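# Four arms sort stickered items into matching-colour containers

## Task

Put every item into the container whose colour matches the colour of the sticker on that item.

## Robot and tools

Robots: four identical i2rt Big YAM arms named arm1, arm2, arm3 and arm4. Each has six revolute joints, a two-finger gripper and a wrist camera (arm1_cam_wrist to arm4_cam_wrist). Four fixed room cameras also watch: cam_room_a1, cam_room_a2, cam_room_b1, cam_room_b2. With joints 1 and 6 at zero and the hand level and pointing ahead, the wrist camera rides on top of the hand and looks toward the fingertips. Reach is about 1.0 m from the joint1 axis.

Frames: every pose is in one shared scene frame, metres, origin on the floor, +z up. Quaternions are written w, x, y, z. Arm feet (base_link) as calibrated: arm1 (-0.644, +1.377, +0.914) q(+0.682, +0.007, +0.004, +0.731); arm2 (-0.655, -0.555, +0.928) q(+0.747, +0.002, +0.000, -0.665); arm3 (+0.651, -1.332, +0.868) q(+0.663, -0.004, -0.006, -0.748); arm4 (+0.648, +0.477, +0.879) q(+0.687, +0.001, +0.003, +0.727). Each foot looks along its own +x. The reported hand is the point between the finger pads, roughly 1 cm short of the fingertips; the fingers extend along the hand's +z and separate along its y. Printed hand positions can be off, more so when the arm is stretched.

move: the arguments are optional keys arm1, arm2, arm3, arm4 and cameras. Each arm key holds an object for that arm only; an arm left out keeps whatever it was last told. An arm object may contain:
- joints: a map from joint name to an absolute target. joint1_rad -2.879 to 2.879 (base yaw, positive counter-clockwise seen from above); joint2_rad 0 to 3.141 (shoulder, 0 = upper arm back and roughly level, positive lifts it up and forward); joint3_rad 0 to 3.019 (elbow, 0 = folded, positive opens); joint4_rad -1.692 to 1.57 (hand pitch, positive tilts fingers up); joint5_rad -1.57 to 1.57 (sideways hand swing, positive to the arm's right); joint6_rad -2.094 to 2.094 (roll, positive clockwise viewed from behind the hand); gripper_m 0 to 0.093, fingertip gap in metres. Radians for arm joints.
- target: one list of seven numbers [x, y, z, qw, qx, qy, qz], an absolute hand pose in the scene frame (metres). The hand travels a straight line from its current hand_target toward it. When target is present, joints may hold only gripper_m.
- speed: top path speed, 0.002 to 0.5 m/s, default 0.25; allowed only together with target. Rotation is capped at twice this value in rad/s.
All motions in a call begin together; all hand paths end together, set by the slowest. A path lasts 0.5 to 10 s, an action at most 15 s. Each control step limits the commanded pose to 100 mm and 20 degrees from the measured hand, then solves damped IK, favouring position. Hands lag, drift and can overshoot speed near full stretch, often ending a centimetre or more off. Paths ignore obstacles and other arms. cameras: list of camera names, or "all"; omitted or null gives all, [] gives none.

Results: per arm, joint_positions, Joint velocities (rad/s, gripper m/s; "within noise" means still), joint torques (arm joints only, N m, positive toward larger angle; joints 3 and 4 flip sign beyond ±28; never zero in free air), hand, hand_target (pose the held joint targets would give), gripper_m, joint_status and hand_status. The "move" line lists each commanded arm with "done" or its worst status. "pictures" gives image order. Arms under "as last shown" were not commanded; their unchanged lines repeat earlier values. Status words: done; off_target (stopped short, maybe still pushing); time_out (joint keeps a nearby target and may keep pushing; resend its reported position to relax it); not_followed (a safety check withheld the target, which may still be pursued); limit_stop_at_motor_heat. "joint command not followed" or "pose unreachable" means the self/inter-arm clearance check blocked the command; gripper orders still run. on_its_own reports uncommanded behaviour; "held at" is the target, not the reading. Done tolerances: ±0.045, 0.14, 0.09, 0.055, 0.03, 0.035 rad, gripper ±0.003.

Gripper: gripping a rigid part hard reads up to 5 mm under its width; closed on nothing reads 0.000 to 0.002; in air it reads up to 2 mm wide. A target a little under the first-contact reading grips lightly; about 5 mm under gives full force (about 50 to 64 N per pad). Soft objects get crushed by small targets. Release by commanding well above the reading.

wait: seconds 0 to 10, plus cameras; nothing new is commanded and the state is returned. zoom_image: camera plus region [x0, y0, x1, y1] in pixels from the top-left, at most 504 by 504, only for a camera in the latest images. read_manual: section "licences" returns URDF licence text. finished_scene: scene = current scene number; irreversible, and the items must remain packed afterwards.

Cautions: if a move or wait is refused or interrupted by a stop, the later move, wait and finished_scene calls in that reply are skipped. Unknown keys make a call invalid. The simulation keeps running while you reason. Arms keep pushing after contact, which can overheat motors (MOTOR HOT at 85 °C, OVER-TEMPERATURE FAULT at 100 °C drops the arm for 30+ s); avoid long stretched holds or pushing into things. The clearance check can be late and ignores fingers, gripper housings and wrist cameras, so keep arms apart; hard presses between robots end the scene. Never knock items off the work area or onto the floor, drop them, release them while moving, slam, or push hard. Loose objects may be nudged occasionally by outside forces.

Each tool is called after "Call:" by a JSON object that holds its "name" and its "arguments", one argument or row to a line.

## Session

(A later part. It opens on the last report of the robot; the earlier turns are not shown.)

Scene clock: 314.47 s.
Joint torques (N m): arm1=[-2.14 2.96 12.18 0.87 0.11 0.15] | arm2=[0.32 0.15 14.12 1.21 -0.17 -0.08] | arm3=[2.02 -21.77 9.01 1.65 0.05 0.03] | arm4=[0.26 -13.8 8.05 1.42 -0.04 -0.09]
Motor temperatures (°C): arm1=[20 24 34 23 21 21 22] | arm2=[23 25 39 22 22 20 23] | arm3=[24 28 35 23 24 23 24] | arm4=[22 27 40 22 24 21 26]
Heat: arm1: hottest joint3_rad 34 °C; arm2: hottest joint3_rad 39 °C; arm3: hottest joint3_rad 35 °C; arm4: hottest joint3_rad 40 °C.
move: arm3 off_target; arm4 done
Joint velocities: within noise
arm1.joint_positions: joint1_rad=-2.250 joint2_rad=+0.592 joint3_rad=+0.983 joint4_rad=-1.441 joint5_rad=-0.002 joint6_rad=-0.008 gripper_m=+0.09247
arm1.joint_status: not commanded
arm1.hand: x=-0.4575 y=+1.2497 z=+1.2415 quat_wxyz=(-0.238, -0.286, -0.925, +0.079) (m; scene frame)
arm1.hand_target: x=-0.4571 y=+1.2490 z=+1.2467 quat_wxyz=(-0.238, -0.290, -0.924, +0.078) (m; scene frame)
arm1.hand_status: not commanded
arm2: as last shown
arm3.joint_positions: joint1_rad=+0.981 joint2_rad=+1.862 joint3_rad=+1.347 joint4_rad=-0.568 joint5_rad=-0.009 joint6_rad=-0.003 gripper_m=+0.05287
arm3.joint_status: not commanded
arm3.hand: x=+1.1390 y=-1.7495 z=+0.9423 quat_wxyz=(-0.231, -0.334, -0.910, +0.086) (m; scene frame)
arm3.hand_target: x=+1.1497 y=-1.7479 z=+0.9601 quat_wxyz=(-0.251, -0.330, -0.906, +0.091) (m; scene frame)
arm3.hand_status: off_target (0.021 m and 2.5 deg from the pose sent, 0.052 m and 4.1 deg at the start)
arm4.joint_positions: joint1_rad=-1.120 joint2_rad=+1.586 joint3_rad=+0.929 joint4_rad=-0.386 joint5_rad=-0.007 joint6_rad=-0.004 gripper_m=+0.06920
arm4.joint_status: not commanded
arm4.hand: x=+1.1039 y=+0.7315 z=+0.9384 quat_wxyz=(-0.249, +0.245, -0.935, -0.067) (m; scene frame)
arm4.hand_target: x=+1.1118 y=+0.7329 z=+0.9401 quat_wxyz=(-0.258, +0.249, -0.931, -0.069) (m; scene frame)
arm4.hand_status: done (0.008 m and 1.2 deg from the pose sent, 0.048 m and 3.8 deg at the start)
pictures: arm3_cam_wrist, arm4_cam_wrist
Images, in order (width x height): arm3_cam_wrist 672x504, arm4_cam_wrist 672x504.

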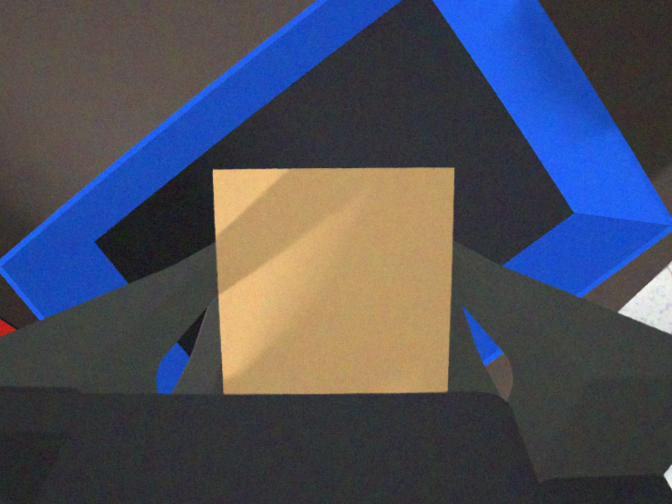

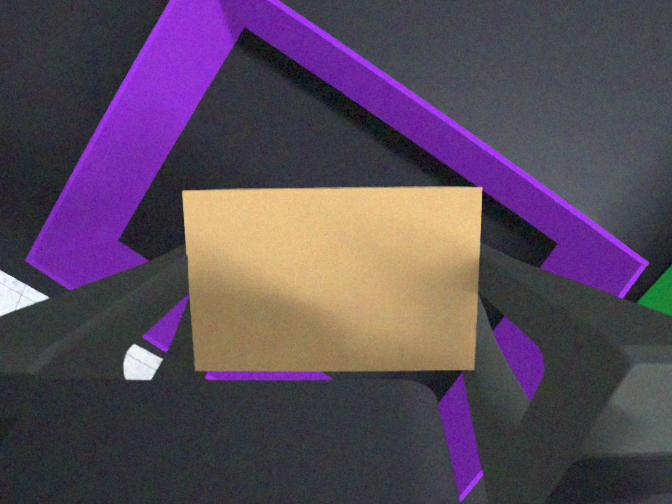

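Call:
{"name": "move", "arguments": {
  "arm3": {"target": [1.146, -1.745, 0.86, 0.2511, 0.3296, 0.9055, -0.0914], "speed": 0.15},
  "arm4": {"target": [1.105, 0.729, 0.84, -0.2582, 0.2486, -0.931, -0.0689], "speed": 0.15},
  "cameras": ["arm3_cam_wrist", "arm4_cam_wrist"]
}}

Call:
{"name": "move", "arguments": {
  "arm3": {"target": [1.146, -1.745, 0.81, 0.2511, 0.3296, 0.9055, -0.0914], "speed": 0.12},
  "arm4": {"target": [1.105, 0.729, 0.79, -0.2582, 0.2486, -0.931, -0.0689], "speed": 0.12},
  "cameras": ["arm3_cam_wrist", "arm4_cam_wrist"]
}}

Scene clock: 326.03 s.
Joint torques (N m): arm1=[-1.79 3.31 12.26 0.79 0.12 0.12] | arm2=[0.38 0.03 14.11 1.17 -0.18 -0.08] | arm3=[2.08 -20.31 7.6 1.68 0.09 0.02] | arm4=[0.15 -14.68 5.9 1.43 -0.04 -0.1]
Motor temperatures (°C): arm1=[20 24 34 23 21 21 22] | arm2=[23 25 39 22 22 20 23] | arm3=[24 27 34 23 24 23 24] | arm4=[22 26 38 22 24 21 26]
Heat: arm1: hottest joint3_rad 34 °C; arm2: hottest joint3_rad 39 °C; arm3: hottest joint3_rad 34 °C; arm4: hottest joint3_rad 38 °C.
move: arm3 done; arm4 done
Joint velocities: within noise
arm1, arm2: as last shown
arm3.joint_positions: joint1_rad=+0.981 joint2_rad=+1.979 joint3_rad=+1.251 joint4_rad=-0.332 joint5_rad=-0.009 joint6_rad=-0.001 gripper_m=+0.05287
arm3.joint_status: not commanded
arm3.hand: x=+1.1368 y=-1.7484 z=+0.8562 quat_wxyz=(-0.241, -0.333, -0.907, +0.090) (m; scene frame)
arm3.hand_target: x=+1.1459 y=-1.7448 z=+0.8600 quat_wxyz=(-0.251, -0.330, -0.906, +0.091) (m; scene frame)
arm3.hand_status: done (0.010 m and 1.2 deg from the pose sent, 0.083 m and 2.5 deg at the start)
arm4.joint_positions: joint1_rad=-1.120 joint2_rad=+1.784 joint3_rad=+0.841 joint4_rad=-0.093 joint5_rad=-0.008 joint6_rad=-0.004 gripper_m=+0.06920
arm4.joint_status: not commanded
arm4.hand: x=+1.1000 y=+0.7293 z=+0.8415 quat_wxyz=(-0.252, +0.245, -0.934, -0.068) (m; scene frame)
arm4.hand_target: x=+1.1050 y=+0.7291 z=+0.8402 quat_wxyz=(-0.258, +0.249, -0.931, -0.069) (m; scene frame)
arm4.hand_status: done (0.005 m and 0.8 deg from the pose sent, 0.098 m and 1.2 deg at the start)
pictures: arm3_cam_wrist, arm4_cam_wrist
Images, in order (width x height): arm3_cam_wrist 672x504, arm4_cam_wrist 672x504.

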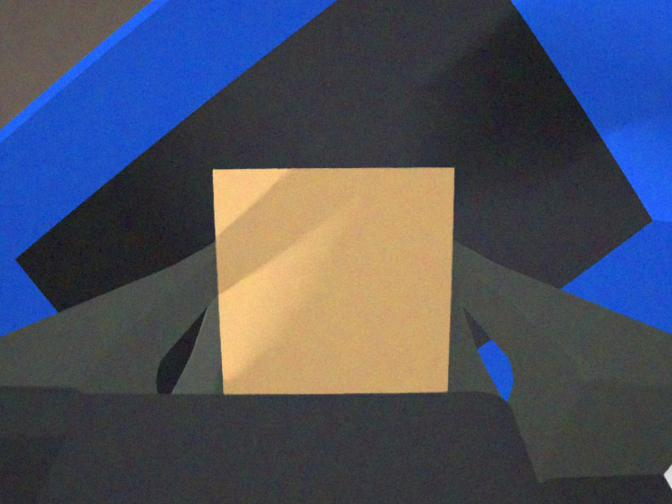

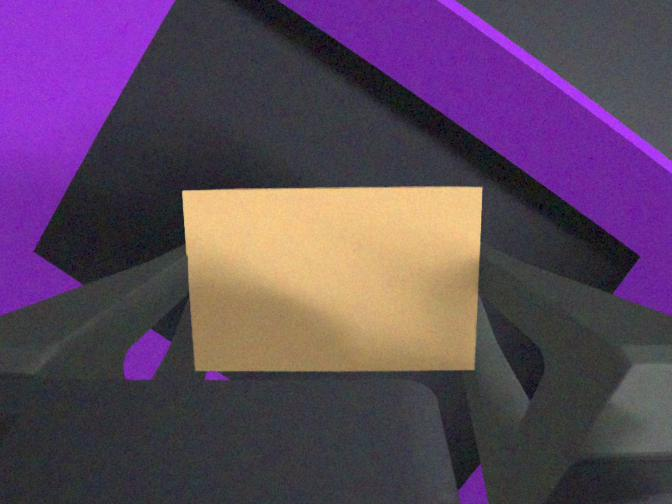

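Scene clock: 327.17 s.
Joint torques (N m): arm1=[-1.96 3.6 12.3 0.99 0.09 0.1] | arm2=[0.38 0.09 14.13 1.21 -0.18 -0.08] | arm3=[2.08 -20.48 6.76 1.72 0.09 0.02] | arm4=[0.21 -15.44 4.9 1.39 -0.04 -0.06]
Motor temperatures (°C): arm1=[20 24 34 23 21 21 22] | arm2=[23 25 39 22 22 20 23] | arm3=[24 27 34 23 24 23 24] | arm4=[22 26 38 22 24 21 26]
Heat: arm1: hottest joint3_rad 34 °C; arm2: hottest joint3_rad 39 °C; arm3: hottest joint3_rad 34 °C; arm4: hottest joint3_rad 38 °C.
move: arm3 done; arm4 done
Joint velocities: within noise
arm1, arm2: as last shown
arm3.joint_positions: joint1_rad=+0.981 joint2_rad=+2.068 joint3_rad=+1.236 joint4_rad=-0.224 joint5_rad=-0.009 joint6_rad=-0.001 gripper_m=+0.05287
arm3.joint_status: not commanded
arm3.hand: x=+1.1370 y=-1.7492 z=+0.8081 quat_wxyz=(-0.243, -0.333, -0.907, +0.090) (m; scene frame)
arm3.hand_target: x=+1.1459 y=-1.7448 z=+0.8100 quat_wxyz=(-0.251, -0.330, -0.906, +0.091) (m; scene frame)
arm3.hand_status: done (0.010 m and 1.1 deg from the pose sent, 0.047 m and 1.2 deg at the start)
arm4.joint_positions: joint1_rad=-1.120 joint2_rad=+1.915 joint3_rad=+0.834 joint4_rad=+0.044 joint5_rad=-0.008 joint6_rad=-0.004 gripper_m=+0.06920
arm4.joint_status: not commanded
arm4.hand: x=+1.1004 y=+0.7295 z=+0.7915 quat_wxyz=(-0.252, +0.245, -0.934, -0.068) (m; scene frame)
arm4.hand_target: x=+1.1048 y=+0.7290 z=+0.7900 quat_wxyz=(-0.258, +0.249, -0.931, -0.069) (m; scene frame)
arm4.hand_status: done (0.005 m and 0.9 deg from the pose sent, 0.052 m and 0.9 deg at the start)
pictures: arm3_cam_wrist, arm4_cam_wrist
Images, in order (width x height): arm3_cam_wrist 672x504, arm4_cam_wrist 672x504.

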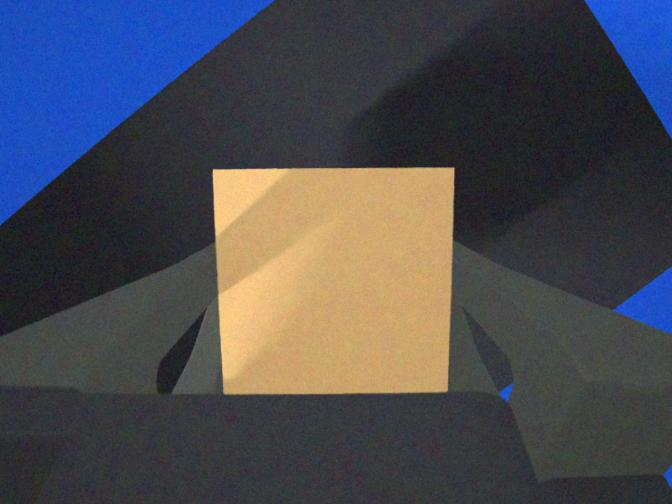

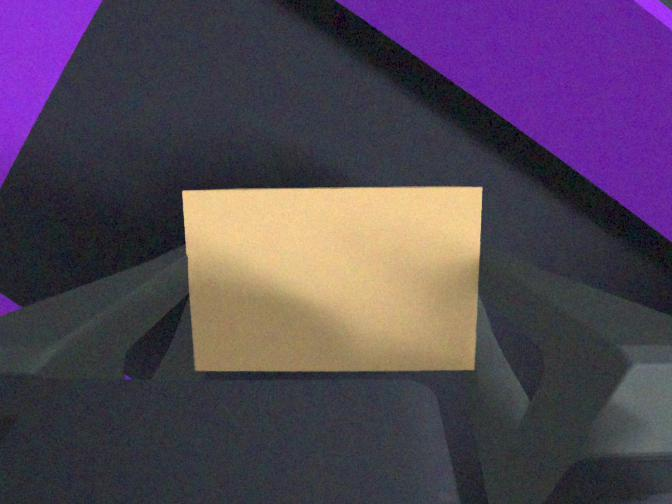

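Call:
{"name": "move", "arguments": {
  "arm3": {"target": [1.146, -1.745, 0.783, 0.2511, 0.3296, 0.9055, -0.0914], "speed": 0.08},
  "arm4": {"target": [1.105, 0.729, 0.757, -0.2582, 0.2486, -0.931, -0.0689], "speed": 0.08},
  "cameras": []
}}

Call:
{"name": "move", "arguments": {
  "arm3": {"target": [1.146, -1.745, 0.773, 0.2511, 0.3296, 0.9055, -0.0914], "speed": 0.05},
  "arm4": {"target": [1.105, 0.729, 0.747, -0.2582, 0.2486, -0.931, -0.0689], "speed": 0.05},
  "cameras": ["arm3_cam_wrist", "arm4_cam_wrist"]
}}

Scene clock: 333.77 s.
Joint torques (N m): arm1=[-1.79 2.84 12.15 0.8 0.09 0.12] | arm2=[0.32 0.09 14.13 1.2 -0.18 -0.07] | arm3=[2.08 -20.19 6.38 1.76 0.1 0.02] | arm4=[0.56 -15.62 4.7 1.46 -0.05 -0.1]
Motor temperatures (°C): arm1=[20 24 34 23 21 21 21] | arm2=[23 25 39 22 22 20 23] | arm3=[24 27 33 23 24 23 24] | arm4=[22 26 36 22 24 21 26]
Heat: arm1: hottest joint3_rad 34 °C; arm2: hottest joint3_rad 39 °C; arm3: hottest joint3_rad 33 °C; arm4: hottest joint3_rad 36 °C.
move: arm3 done; arm4 done
Joint velocities: within noise
arm1, arm2: as last shown
arm3.joint_positions: joint1_rad=+0.981 joint2_rad=+2.114 joint3_rad=+1.236 joint4_rad=-0.170 joint5_rad=-0.009 joint6_rad=+0.000 gripper_m=+0.05287
arm3.joint_status: not commanded
arm3.hand: x=+1.1388 y=-1.7506 z=+0.7861 quat_wxyz=(-0.247, -0.333, -0.906, +0.092) (m; scene frame)
arm3.hand_target: x=+1.1458 y=-1.7448 z=+0.7829 quat_wxyz=(-0.251, -0.330, -0.906, +0.091) (m; scene frame)
arm3.hand_status: done (0.010 m and 0.7 deg from the pose sent, 0.027 m and 1.1 deg at the start)
arm4.joint_positions: joint1_rad=-1.120 joint2_rad=+2.002 joint3_rad=+0.834 joint4_rad=+0.129 joint5_rad=-0.008 joint6_rad=-0.004 gripper_m=+0.06920
arm4.joint_status: not commanded
arm4.hand: x=+1.0983 y=+0.7283 z=+0.7589 quat_wxyz=(-0.251, +0.245, -0.934, -0.068) (m; scene frame)
arm4.hand_target: x=+1.1047 y=+0.7289 z=+0.7570 quat_wxyz=(-0.258, +0.249, -0.931, -0.069) (m; scene frame)
arm4.hand_status: done (0.007 m and 1.0 deg from the pose sent, 0.035 m and 0.9 deg at the start)
pictures: none
No camera images: "cameras" was empty.

Scene clock: 334.73 s.
Joint torques (N m): arm1=[-1.55 2.78 12.19 0.9 0.11 0.08] | arm2=[0.32 0.15 14.13 1.2 -0.17 -0.07] | arm3=[2.08 -19.84 6.42 1.74 0.1 0.02] | arm4=[0.38 -14.74 4.63 1.54 -0.06 -0.07]
Motor temperatures (°C): arm1=[20 24 34 23 21 21 21] | arm2=[23 25 39 22 22 20 23] | arm3=[24 27 33 23 24 23 24] | arm4=[22 26 36 22 24 21 26]
Heat: arm1: hottest joint3_rad 34 °C; arm2: hottest joint3_rad 39 °C; arm3: hottest joint3_rad 33 °C; arm4: hottest joint3_rad 36 °C.
move: arm3 off_target; arm4 done
Joint velocities: within noise
arm1, arm2: as last shown
arm3.joint_positions: joint1_rad=+0.981 joint2_rad=+2.129 joint3_rad=+1.236 joint4_rad=-0.151 joint5_rad=-0.009 joint6_rad=+0.000 gripper_m=+0.05287
arm3.joint_status: not commanded
arm3.hand: x=+1.1394 y=-1.7513 z=+0.7795 quat_wxyz=(-0.249, -0.333, -0.905, +0.092) (m; scene frame)
arm3.hand_target: x=+1.1457 y=-1.7449 z=+0.7731 quat_wxyz=(-0.251, -0.330, -0.906, +0.091) (m; scene frame)
arm3.hand_status: off_target (0.011 m and 0.5 deg from the pose sent, 0.016 m and 0.6 deg at the start)
arm4.joint_positions: joint1_rad=-1.120 joint2_rad=+2.023 joint3_rad=+0.834 joint4_rad=+0.153 joint5_rad=-0.008 joint6_rad=-0.004 gripper_m=+0.06920
arm4.joint_status: not commanded
arm4.hand: x=+1.0982 y=+0.7282 z=+0.7516 quat_wxyz=(-0.253, +0.245, -0.934, -0.068) (m; scene frame)
arm4.hand_target: x=+1.1047 y=+0.7289 z=+0.7471 quat_wxyz=(-0.258, +0.249, -0.931, -0.069) (m; scene frame)
arm4.hand_status: done (0.008 m and 0.8 deg from the pose sent, 0.014 m and 1.0 deg at the start)
pictures: arm3_cam_wrist, arm4_cam_wrist
Images, in order (width x height): arm3_cam_wrist 672x504, arm4_cam_wrist 672x504.

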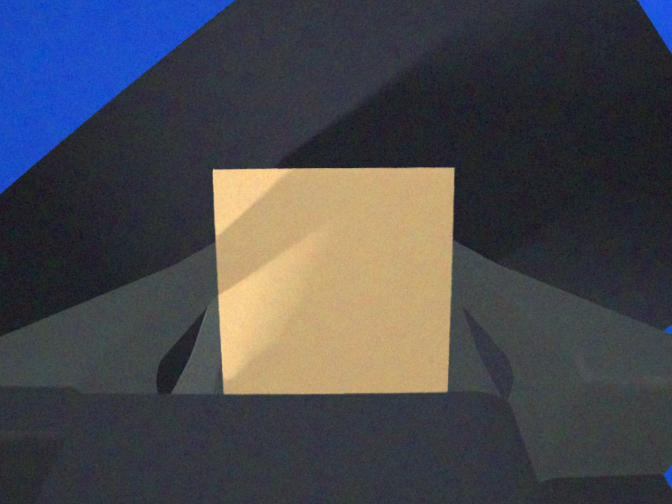

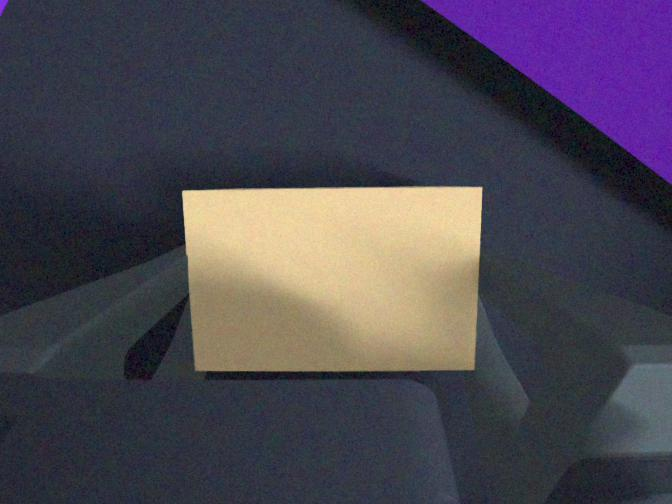

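Call:
{"name": "move", "arguments": {
  "arm3": {"target": [1.146, -1.745, 0.763, 0.2511, 0.3296, 0.9055, -0.0914], "speed": 0.04},
  "arm4": {"target": [1.105, 0.729, 0.738, -0.2582, 0.2486, -0.931, -0.0689], "speed": 0.04},
  "cameras": []
}}

Call:
{"name": "move", "arguments": {
  "arm3": {"target": [1.146, -1.745, 0.757, 0.2511, 0.3296, 0.9055, -0.0914], "speed": 0.04},
  "arm4": {"target": [1.105, 0.729, 0.731, -0.2582, 0.2486, -0.931, -0.0689], "speed": 0.04},
  "cameras": ["arm3_cam_wrist", "arm4_cam_wrist"]
}}

Scene clock: 339.87 s.
Joint torques (N m): arm1=[-1.49 3.37 12.22 0.94 0.1 0.11] | arm2=[0.44 0.09 14.13 1.21 -0.17 -0.08] | arm3=[2.02 -19.43 6.37 1.69 0.11 0.01] | arm4=[0.38 -14.97 4.94 1.42 -0.04 -0.08]
Motor temperatures (°C): arm1=[20 24 34 23 21 21 21] | arm2=[23 25 39 22 22 20 23] | arm3=[24 27 33 23 24 23 25] | arm4=[22 26 35 22 24 21 26]
Heat: arm1: hottest joint3_rad 34 °C; arm2: hottest joint3_rad 39 °C; arm3: hottest joint3_rad 33 °C; arm4: hottest joint3_rad 35 °C.
move: arm3 off_target; arm4 done
Joint velocities: within noise
arm1, arm2: as last shown
arm3.joint_positions: joint1_rad=+0.982 joint2_rad=+2.144 joint3_rad=+1.236 joint4_rad=-0.129 joint5_rad=-0.009 joint6_rad=+0.001 gripper_m=+0.05287
arm3.joint_status: not commanded
arm3.hand: x=+1.1405 y=-1.7519 z=+0.7727 quat_wxyz=(-0.252, -0.333, -0.904, +0.093) (m; scene frame)
arm3.hand_target: x=+1.1457 y=-1.7447 z=+0.7631 quat_wxyz=(-0.251, -0.330, -0.906, +0.091) (m; scene frame)
arm3.hand_status: off_target (0.013 m and 0.4 deg from the pose sent, 0.019 m and 0.5 deg at the start)
arm4.joint_positions: joint1_rad=-1.120 joint2_rad=+2.044 joint3_rad=+0.834 joint4_rad=+0.176 joint5_rad=-0.008 joint6_rad=-0.005 gripper_m=+0.06920
arm4.joint_status: not commanded
arm4.hand: x=+1.0975 y=+0.7279 z=+0.7441 quat_wxyz=(-0.253, +0.245, -0.933, -0.068) (m; scene frame)
arm4.hand_target: x=+1.1046 y=+0.7289 z=+0.7381 quat_wxyz=(-0.258, +0.249, -0.931, -0.069) (m; scene frame)
arm4.hand_status: done (0.010 m and 0.7 deg from the pose sent, 0.015 m and 0.8 deg at the start)
pictures: none
No camera images: "cameras" was empty.

Scene clock: 340.83 s.
Joint torques (N m): arm1=[-1.85 2.9 12.29 0.98 0.1 0.11] | arm2=[0.32 0.03 14.11 1.18 -0.17 -0.08] | arm3=[2.14 -18.61 6.38 1.78 0.12 0.02] | arm4=[0.03 -13.63 5.15 1.48 -0.05 -0.07]
Motor temperatures (°C): arm1=[20 24 34 23 21 21 21] | arm2=[23 25 39 22 22 20 23] | arm3=[24 27 32 23 24 23 25] | arm4=[22 26 35 22 24 21 26]
Heat: arm1: hottest joint3_rad 34 °C; arm2: hottest joint3_rad 39 °C; arm3: hottest joint3_rad 32 °C; arm4: hottest joint3_rad 35 °C.
move: arm3 off_target; arm4 off_target
Joint velocities: within noise
arm1, arm2: as last shown
arm3.joint_positions: joint1_rad=+0.982 joint2_rad=+2.146 joint3_rad=+1.236 joint4_rad=-0.118 joint5_rad=-0.009 joint6_rad=+0.001 gripper_m=+0.05287
arm3.joint_status: not commanded
arm3.hand: x=+1.1418 y=-1.7531 z=+0.7726 quat_wxyz=(-0.255, -0.332, -0.903, +0.095) (m; scene frame)
arm3.hand_target: x=+1.1455 y=-1.7446 z=+0.7573 quat_wxyz=(-0.251, -0.329, -0.906, +0.091) (m; scene frame)
arm3.hand_status: off_target (0.018 m and 0.7 deg from the pose sent, 0.018 m and 0.5 deg at the start)
arm4.joint_positions: joint1_rad=-1.120 joint2_rad=+2.048 joint3_rad=+0.834 joint4_rad=+0.193 joint5_rad=-0.008 joint6_rad=-0.005 gripper_m=+0.06920
arm4.joint_status: not commanded
arm4.hand: x=+1.0997 y=+0.7291 z=+0.7442 quat_wxyz=(-0.259, +0.245, -0.932, -0.070) (m; scene frame)
arm4.hand_target: x=+1.1043 y=+0.7287 z=+0.7313 quat_wxyz=(-0.258, +0.249, -0.931, -0.069) (m; scene frame)
arm4.hand_status: off_target (0.014 m and 0.5 deg from the pose sent, 0.015 m and 0.7 deg at the start)
pictures: arm3_cam_wrist, arm4_cam_wrist
Images, in order (width x height): arm3_cam_wrist 672x504, arm4_cam_wrist 672x504.

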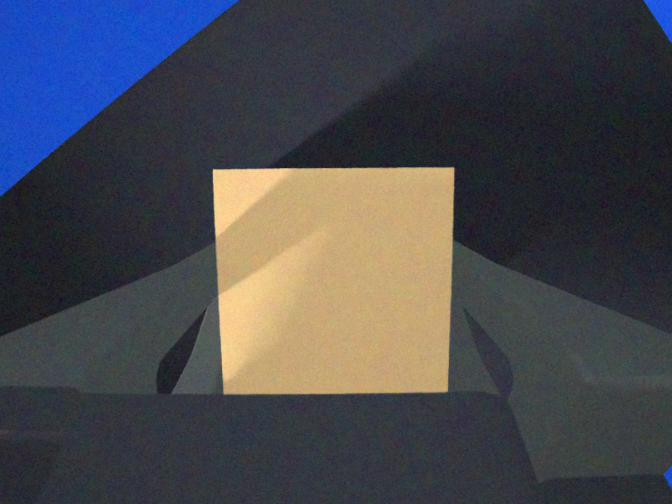

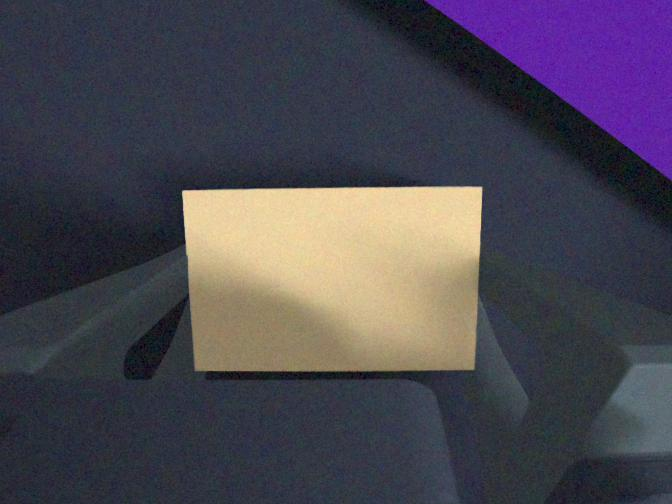

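Call:
{"name": "move", "arguments": {
  "arm3": {"target": [1.144, -1.744, 0.762, 0.2273, 0.3318, 0.9118, -0.0827], "speed": 0.05},
  "arm4": {"target": [1.103, 0.728, 0.735, -0.2337, 0.2503, -0.9374, -0.0624], "speed": 0.05},
  "cameras": []
}}

Call:
{"name": "move", "arguments": {
  "arm3": {"joints": {"gripper_m": 0.08}},
  "arm4": {"joints": {"gripper_m": 0.0925}},
  "cameras": ["arm3_cam_wrist", "arm4_cam_wrist"]
}}

Scene clock: 349.03 s.
Joint torques (N m): arm1=[-1.73 2.73 12.11 0.95 0.08 0.14] | arm2=[0.26 0.03 14.12 1.21 -0.18 -0.07] | arm3=[2.02 -19.31 7.86 0.12 0.09 -0.01] | arm4=[0.21 -15.68 5.23 0.18 0.01 -0.11]
Motor temperatures (°C): arm1=[20 24 34 23 21 21 21] | arm2=[23 25 39 22 22 20 23] | arm3=[24 27 32 23 24 23 25] | arm4=[22 26 34 22 24 21 26]
Heat: arm1: hottest joint3_rad 34 °C; arm2: hottest joint3_rad 39 °C; arm3: hottest joint3_rad 32 °C; arm4: hottest joint3_rad 34 °C.
move: arm3 off_target; arm4 done
Joint velocities: within noise
arm1: as last shown
arm2.joint_positions: joint1_rad=+0.925 joint2_rad=+0.590 joint3_rad=+0.962 joint4_rad=-1.436 joint5_rad=+0.003 joint6_rad=+0.014 gripper_m=+0.08994
arm2.joint_status: not commanded
arm2.hand: x=-0.4662 y=-0.6682 z=+1.2494 quat_wxyz=(-0.242, -0.261, -0.932, +0.064) (m; scene frame)
arm2.hand_target: x=-0.4649 y=-0.6697 z=+1.2641 quat_wxyz=(-0.249, -0.255, -0.932, +0.066) (m; scene frame)
arm2.hand_status: not commanded
arm3.joint_positions: joint1_rad=+0.982 joint2_rad=+2.146 joint3_rad=+1.248 joint4_rad=-0.171 joint5_rad=-0.009 joint6_rad=+0.002 gripper_m=+0.05287
arm3.joint_status: not commanded
arm3.hand: x=+1.1382 y=-1.7500 z=+0.7707 quat_wxyz=(-0.237, -0.335, -0.908, +0.088) (m; scene frame)
arm3.hand_target: x=+1.1438 y=-1.7438 z=+0.7621 quat_wxyz=(-0.228, -0.332, -0.912, +0.083) (m; scene frame)
arm3.hand_status: off_target (0.012 m and 1.4 deg from the pose sent, 0.014 m and 3.7 deg at the start)
arm4.joint_positions: joint1_rad=-1.120 joint2_rad=+2.048 joint3_rad=+0.857 joint4_rad=+0.133 joint5_rad=-0.008 joint6_rad=-0.005 gripper_m=+0.06920
arm4.joint_status: not commanded
arm4.hand: x=+1.1002 y=+0.7293 z=+0.7429 quat_wxyz=(-0.242, +0.246, -0.936, -0.066) (m; scene frame)
arm4.hand_target: x=+1.1028 y=+0.7280 z=+0.7352 quat_wxyz=(-0.234, +0.250, -0.937, -0.063) (m; scene frame)
arm4.hand_status: done (0.009 m and 1.2 deg from the pose sent, 0.010 m and 3.2 deg at the start)
pictures: none
No camera images: "cameras" was empty.

Scene clock: 349.57 s.
Joint torques (N m): arm1=[-1.44 3.08 12.23 1.01 0.09 0.06] | arm2=[0.26 0.03 14.11 1.2 -0.18 -0.07] | arm3=[2.08 -19.6 7.76 0.66 0.1 -0.02] | arm4=[0.26 -15.5 5.07 0.4 -0.03 -0.06]
Motor temperatures (°C): arm1=[20 24 34 23 21 21 21] | arm2=[23 25 39 22 22 20 23] | arm3=[24 27 32 23 24 23 25] | arm4=[22 26 34 22 24 21 26]
Heat: arm1: hottest joint3_rad 34 °C; arm2: hottest joint3_rad 39 °C; arm3: hottest joint3_rad 32 °C; arm4: hottest joint3_rad 34 °C.
move: arm3 done; arm4 done
Joint velocities: within noise
arm1.joint_positions: joint1_rad=-2.250 joint2_rad=+0.592 joint3_rad=+0.983 joint4_rad=-1.441 joint5_rad=-0.002 joint6_rad=-0.008 gripper_m=+0.09247
arm1.joint_status: not commanded
arm1.hand: x=-0.4575 y=+1.2497 z=+1.2415 quat_wxyz=(-0.238, -0.286, -0.925, +0.079) (m; scene frame)
arm1.hand_target: x=-0.4571 y=+1.2490 z=+1.2467 quat_wxyz=(-0.238, -0.290, -0.924, +0.078) (m; scene frame)
arm1.hand_status: not commanded
arm2: as last shown
arm3.joint_positions: joint1_rad=+0.982 joint2_rad=+2.149 joint3_rad=+1.248 joint4_rad=-0.184 joint5_rad=-0.009 joint6_rad=+0.002 gripper_m=+0.07996
arm3.joint_status: all done
arm3.hand: x=+1.1354 y=-1.7477 z=+0.7672 quat_wxyz=(-0.230, -0.336, -0.909, +0.085) (m; scene frame)
arm3.hand_target: x=+1.1438 y=-1.7438 z=+0.7622 quat_wxyz=(-0.228, -0.332, -0.912, +0.083) (m; scene frame)
arm3.hand_status: not commanded
arm4.joint_positions: joint1_rad=-1.120 joint2_rad=+2.048 joint3_rad=+0.857 joint4_rad=+0.129 joint5_rad=-0.008 joint6_rad=-0.005 gripper_m=+0.09242
arm4.joint_status: all done
arm4.hand: x=+1.0994 y=+0.7289 z=+0.7423 quat_wxyz=(-0.240, +0.246, -0.937, -0.065) (m; scene frame)
arm4.hand_target: x=+1.1027 y=+0.7279 z=+0.7351 quat_wxyz=(-0.234, +0.250, -0.937, -0.063) (m; scene frame)
arm4.hand_status: not commanded
pictures: arm3_cam_wrist, arm4_cam_wrist
Images, in order (width x height): arm3_cam_wrist 672x504, arm4_cam_wrist 672x504.

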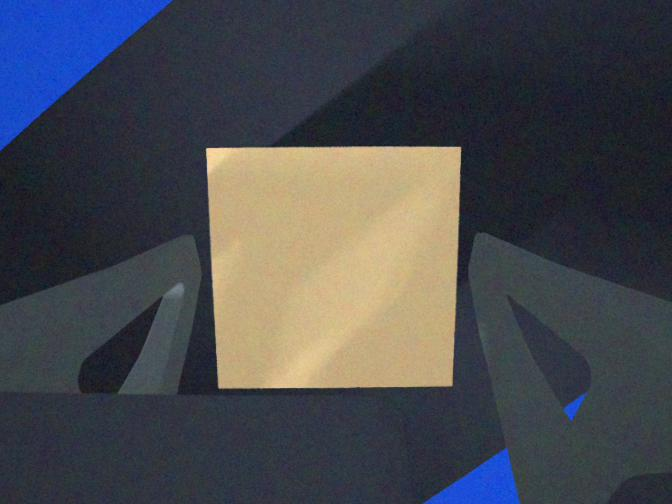

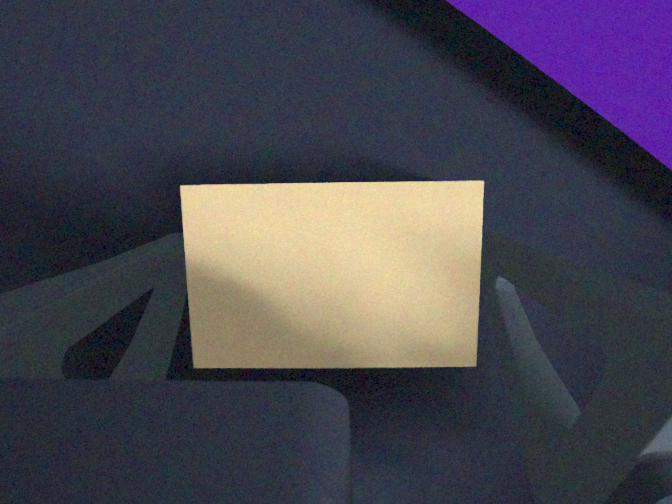

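Call:
{"name": "move", "arguments": {
  "arm3": {"target": [1.135, -1.741, 0.93, 0.2273, 0.3318, 0.9118, -0.0827], "speed": 0.12},
  "arm4": {"target": [1.098, 0.729, 0.93, -0.2337, 0.2503, -0.9374, -0.0624], "speed": 0.12},
  "cameras": ["arm3_cam_wrist", "arm4_cam_wrist"]
}}

Scene clock: 357.33 s.
Joint torques (N m): arm1=[-2.14 3.43 12.26 0.8 0.09 0.11] | arm2=[0.5 0.09 14.12 1.18 -0.18 -0.08] | arm3=[1.67 -20.07 11.66 0.53 -0.06 -0.09] | arm4=[0.85 -14.92 9.62 0.28 0.11 -0.02]
Motor temperatures (°C): arm1=[20 24 35 23 21 21 21] | arm2=[23 25 39 22 22 20 23] | arm3=[24 27 31 23 24 23 24] | arm4=[22 25 34 22 24 21 26]
Heat: arm1: hottest joint3_rad 35 °C; arm2: hottest joint3_rad 39 °C; arm3: hottest joint3_rad 31 °C; arm4: hottest joint3_rad 34 °C.
move: arm3 off_target; arm4 off_target
Joint velocities: within noise
arm1, arm2: as last shown
arm3.joint_positions: joint1_rad=+0.982 joint2_rad=+1.868 joint3_rad=+1.265 joint4_rad=-0.534 joint5_rad=-0.009 joint6_rad=+0.002 gripper_m=+0.07996
arm3.joint_status: not commanded
arm3.hand: x=+1.1186 y=-1.7314 z=+0.9066 quat_wxyz=(-0.206, -0.338, -0.915, +0.076) (m; scene frame)
arm3.hand_target: x=+1.1342 y=-1.7403 z=+0.9305 quat_wxyz=(-0.227, -0.332, -0.912, +0.083) (m; scene frame)
arm3.hand_status: off_target (0.030 m and 2.7 deg from the pose sent, 0.163 m and 0.7 deg at the start)
arm4.joint_positions: joint1_rad=-1.120 joint2_rad=+1.601 joint3_rad=+0.887 joint4_rad=-0.395 joint5_rad=-0.008 joint6_rad=-0.005 gripper_m=+0.09242
arm4.joint_status: not commanded
arm4.hand: x=+1.0843 y=+0.7207 z=+0.9130 quat_wxyz=(-0.218, +0.247, -0.942, -0.060) (m; scene frame)
arm4.hand_target: x=+1.0975 y=+0.7288 z=+0.9302 quat_wxyz=(-0.234, +0.250, -0.937, -0.062) (m; scene frame)
arm4.hand_status: off_target (0.023 m and 1.9 deg from the pose sent, 0.188 m and 1.0 deg at the start)
pictures: arm3_cam_wrist, arm4_cam_wrist
Images, in order (width x height): arm3_cam_wrist 672x504, arm4_cam_wrist 672x504.

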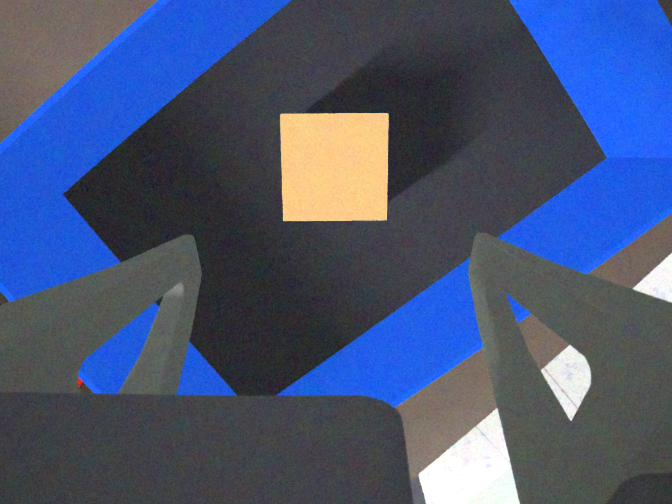

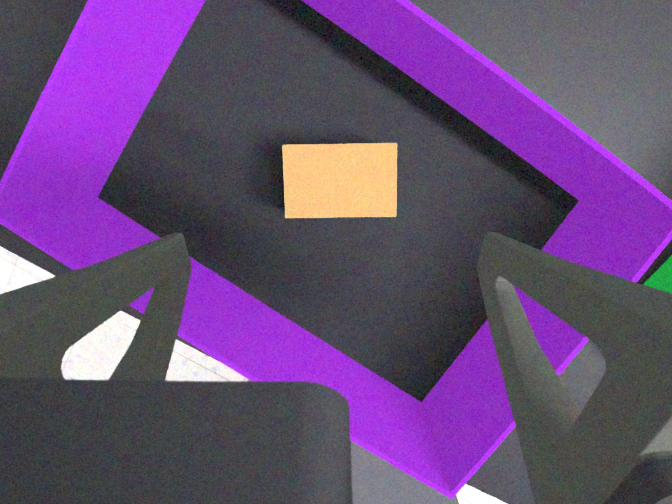

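Both items are in the containers.

Call:
{"name": "finished_scene", "arguments": {
  "scene": 3
}}

The scene is finished: the task was done.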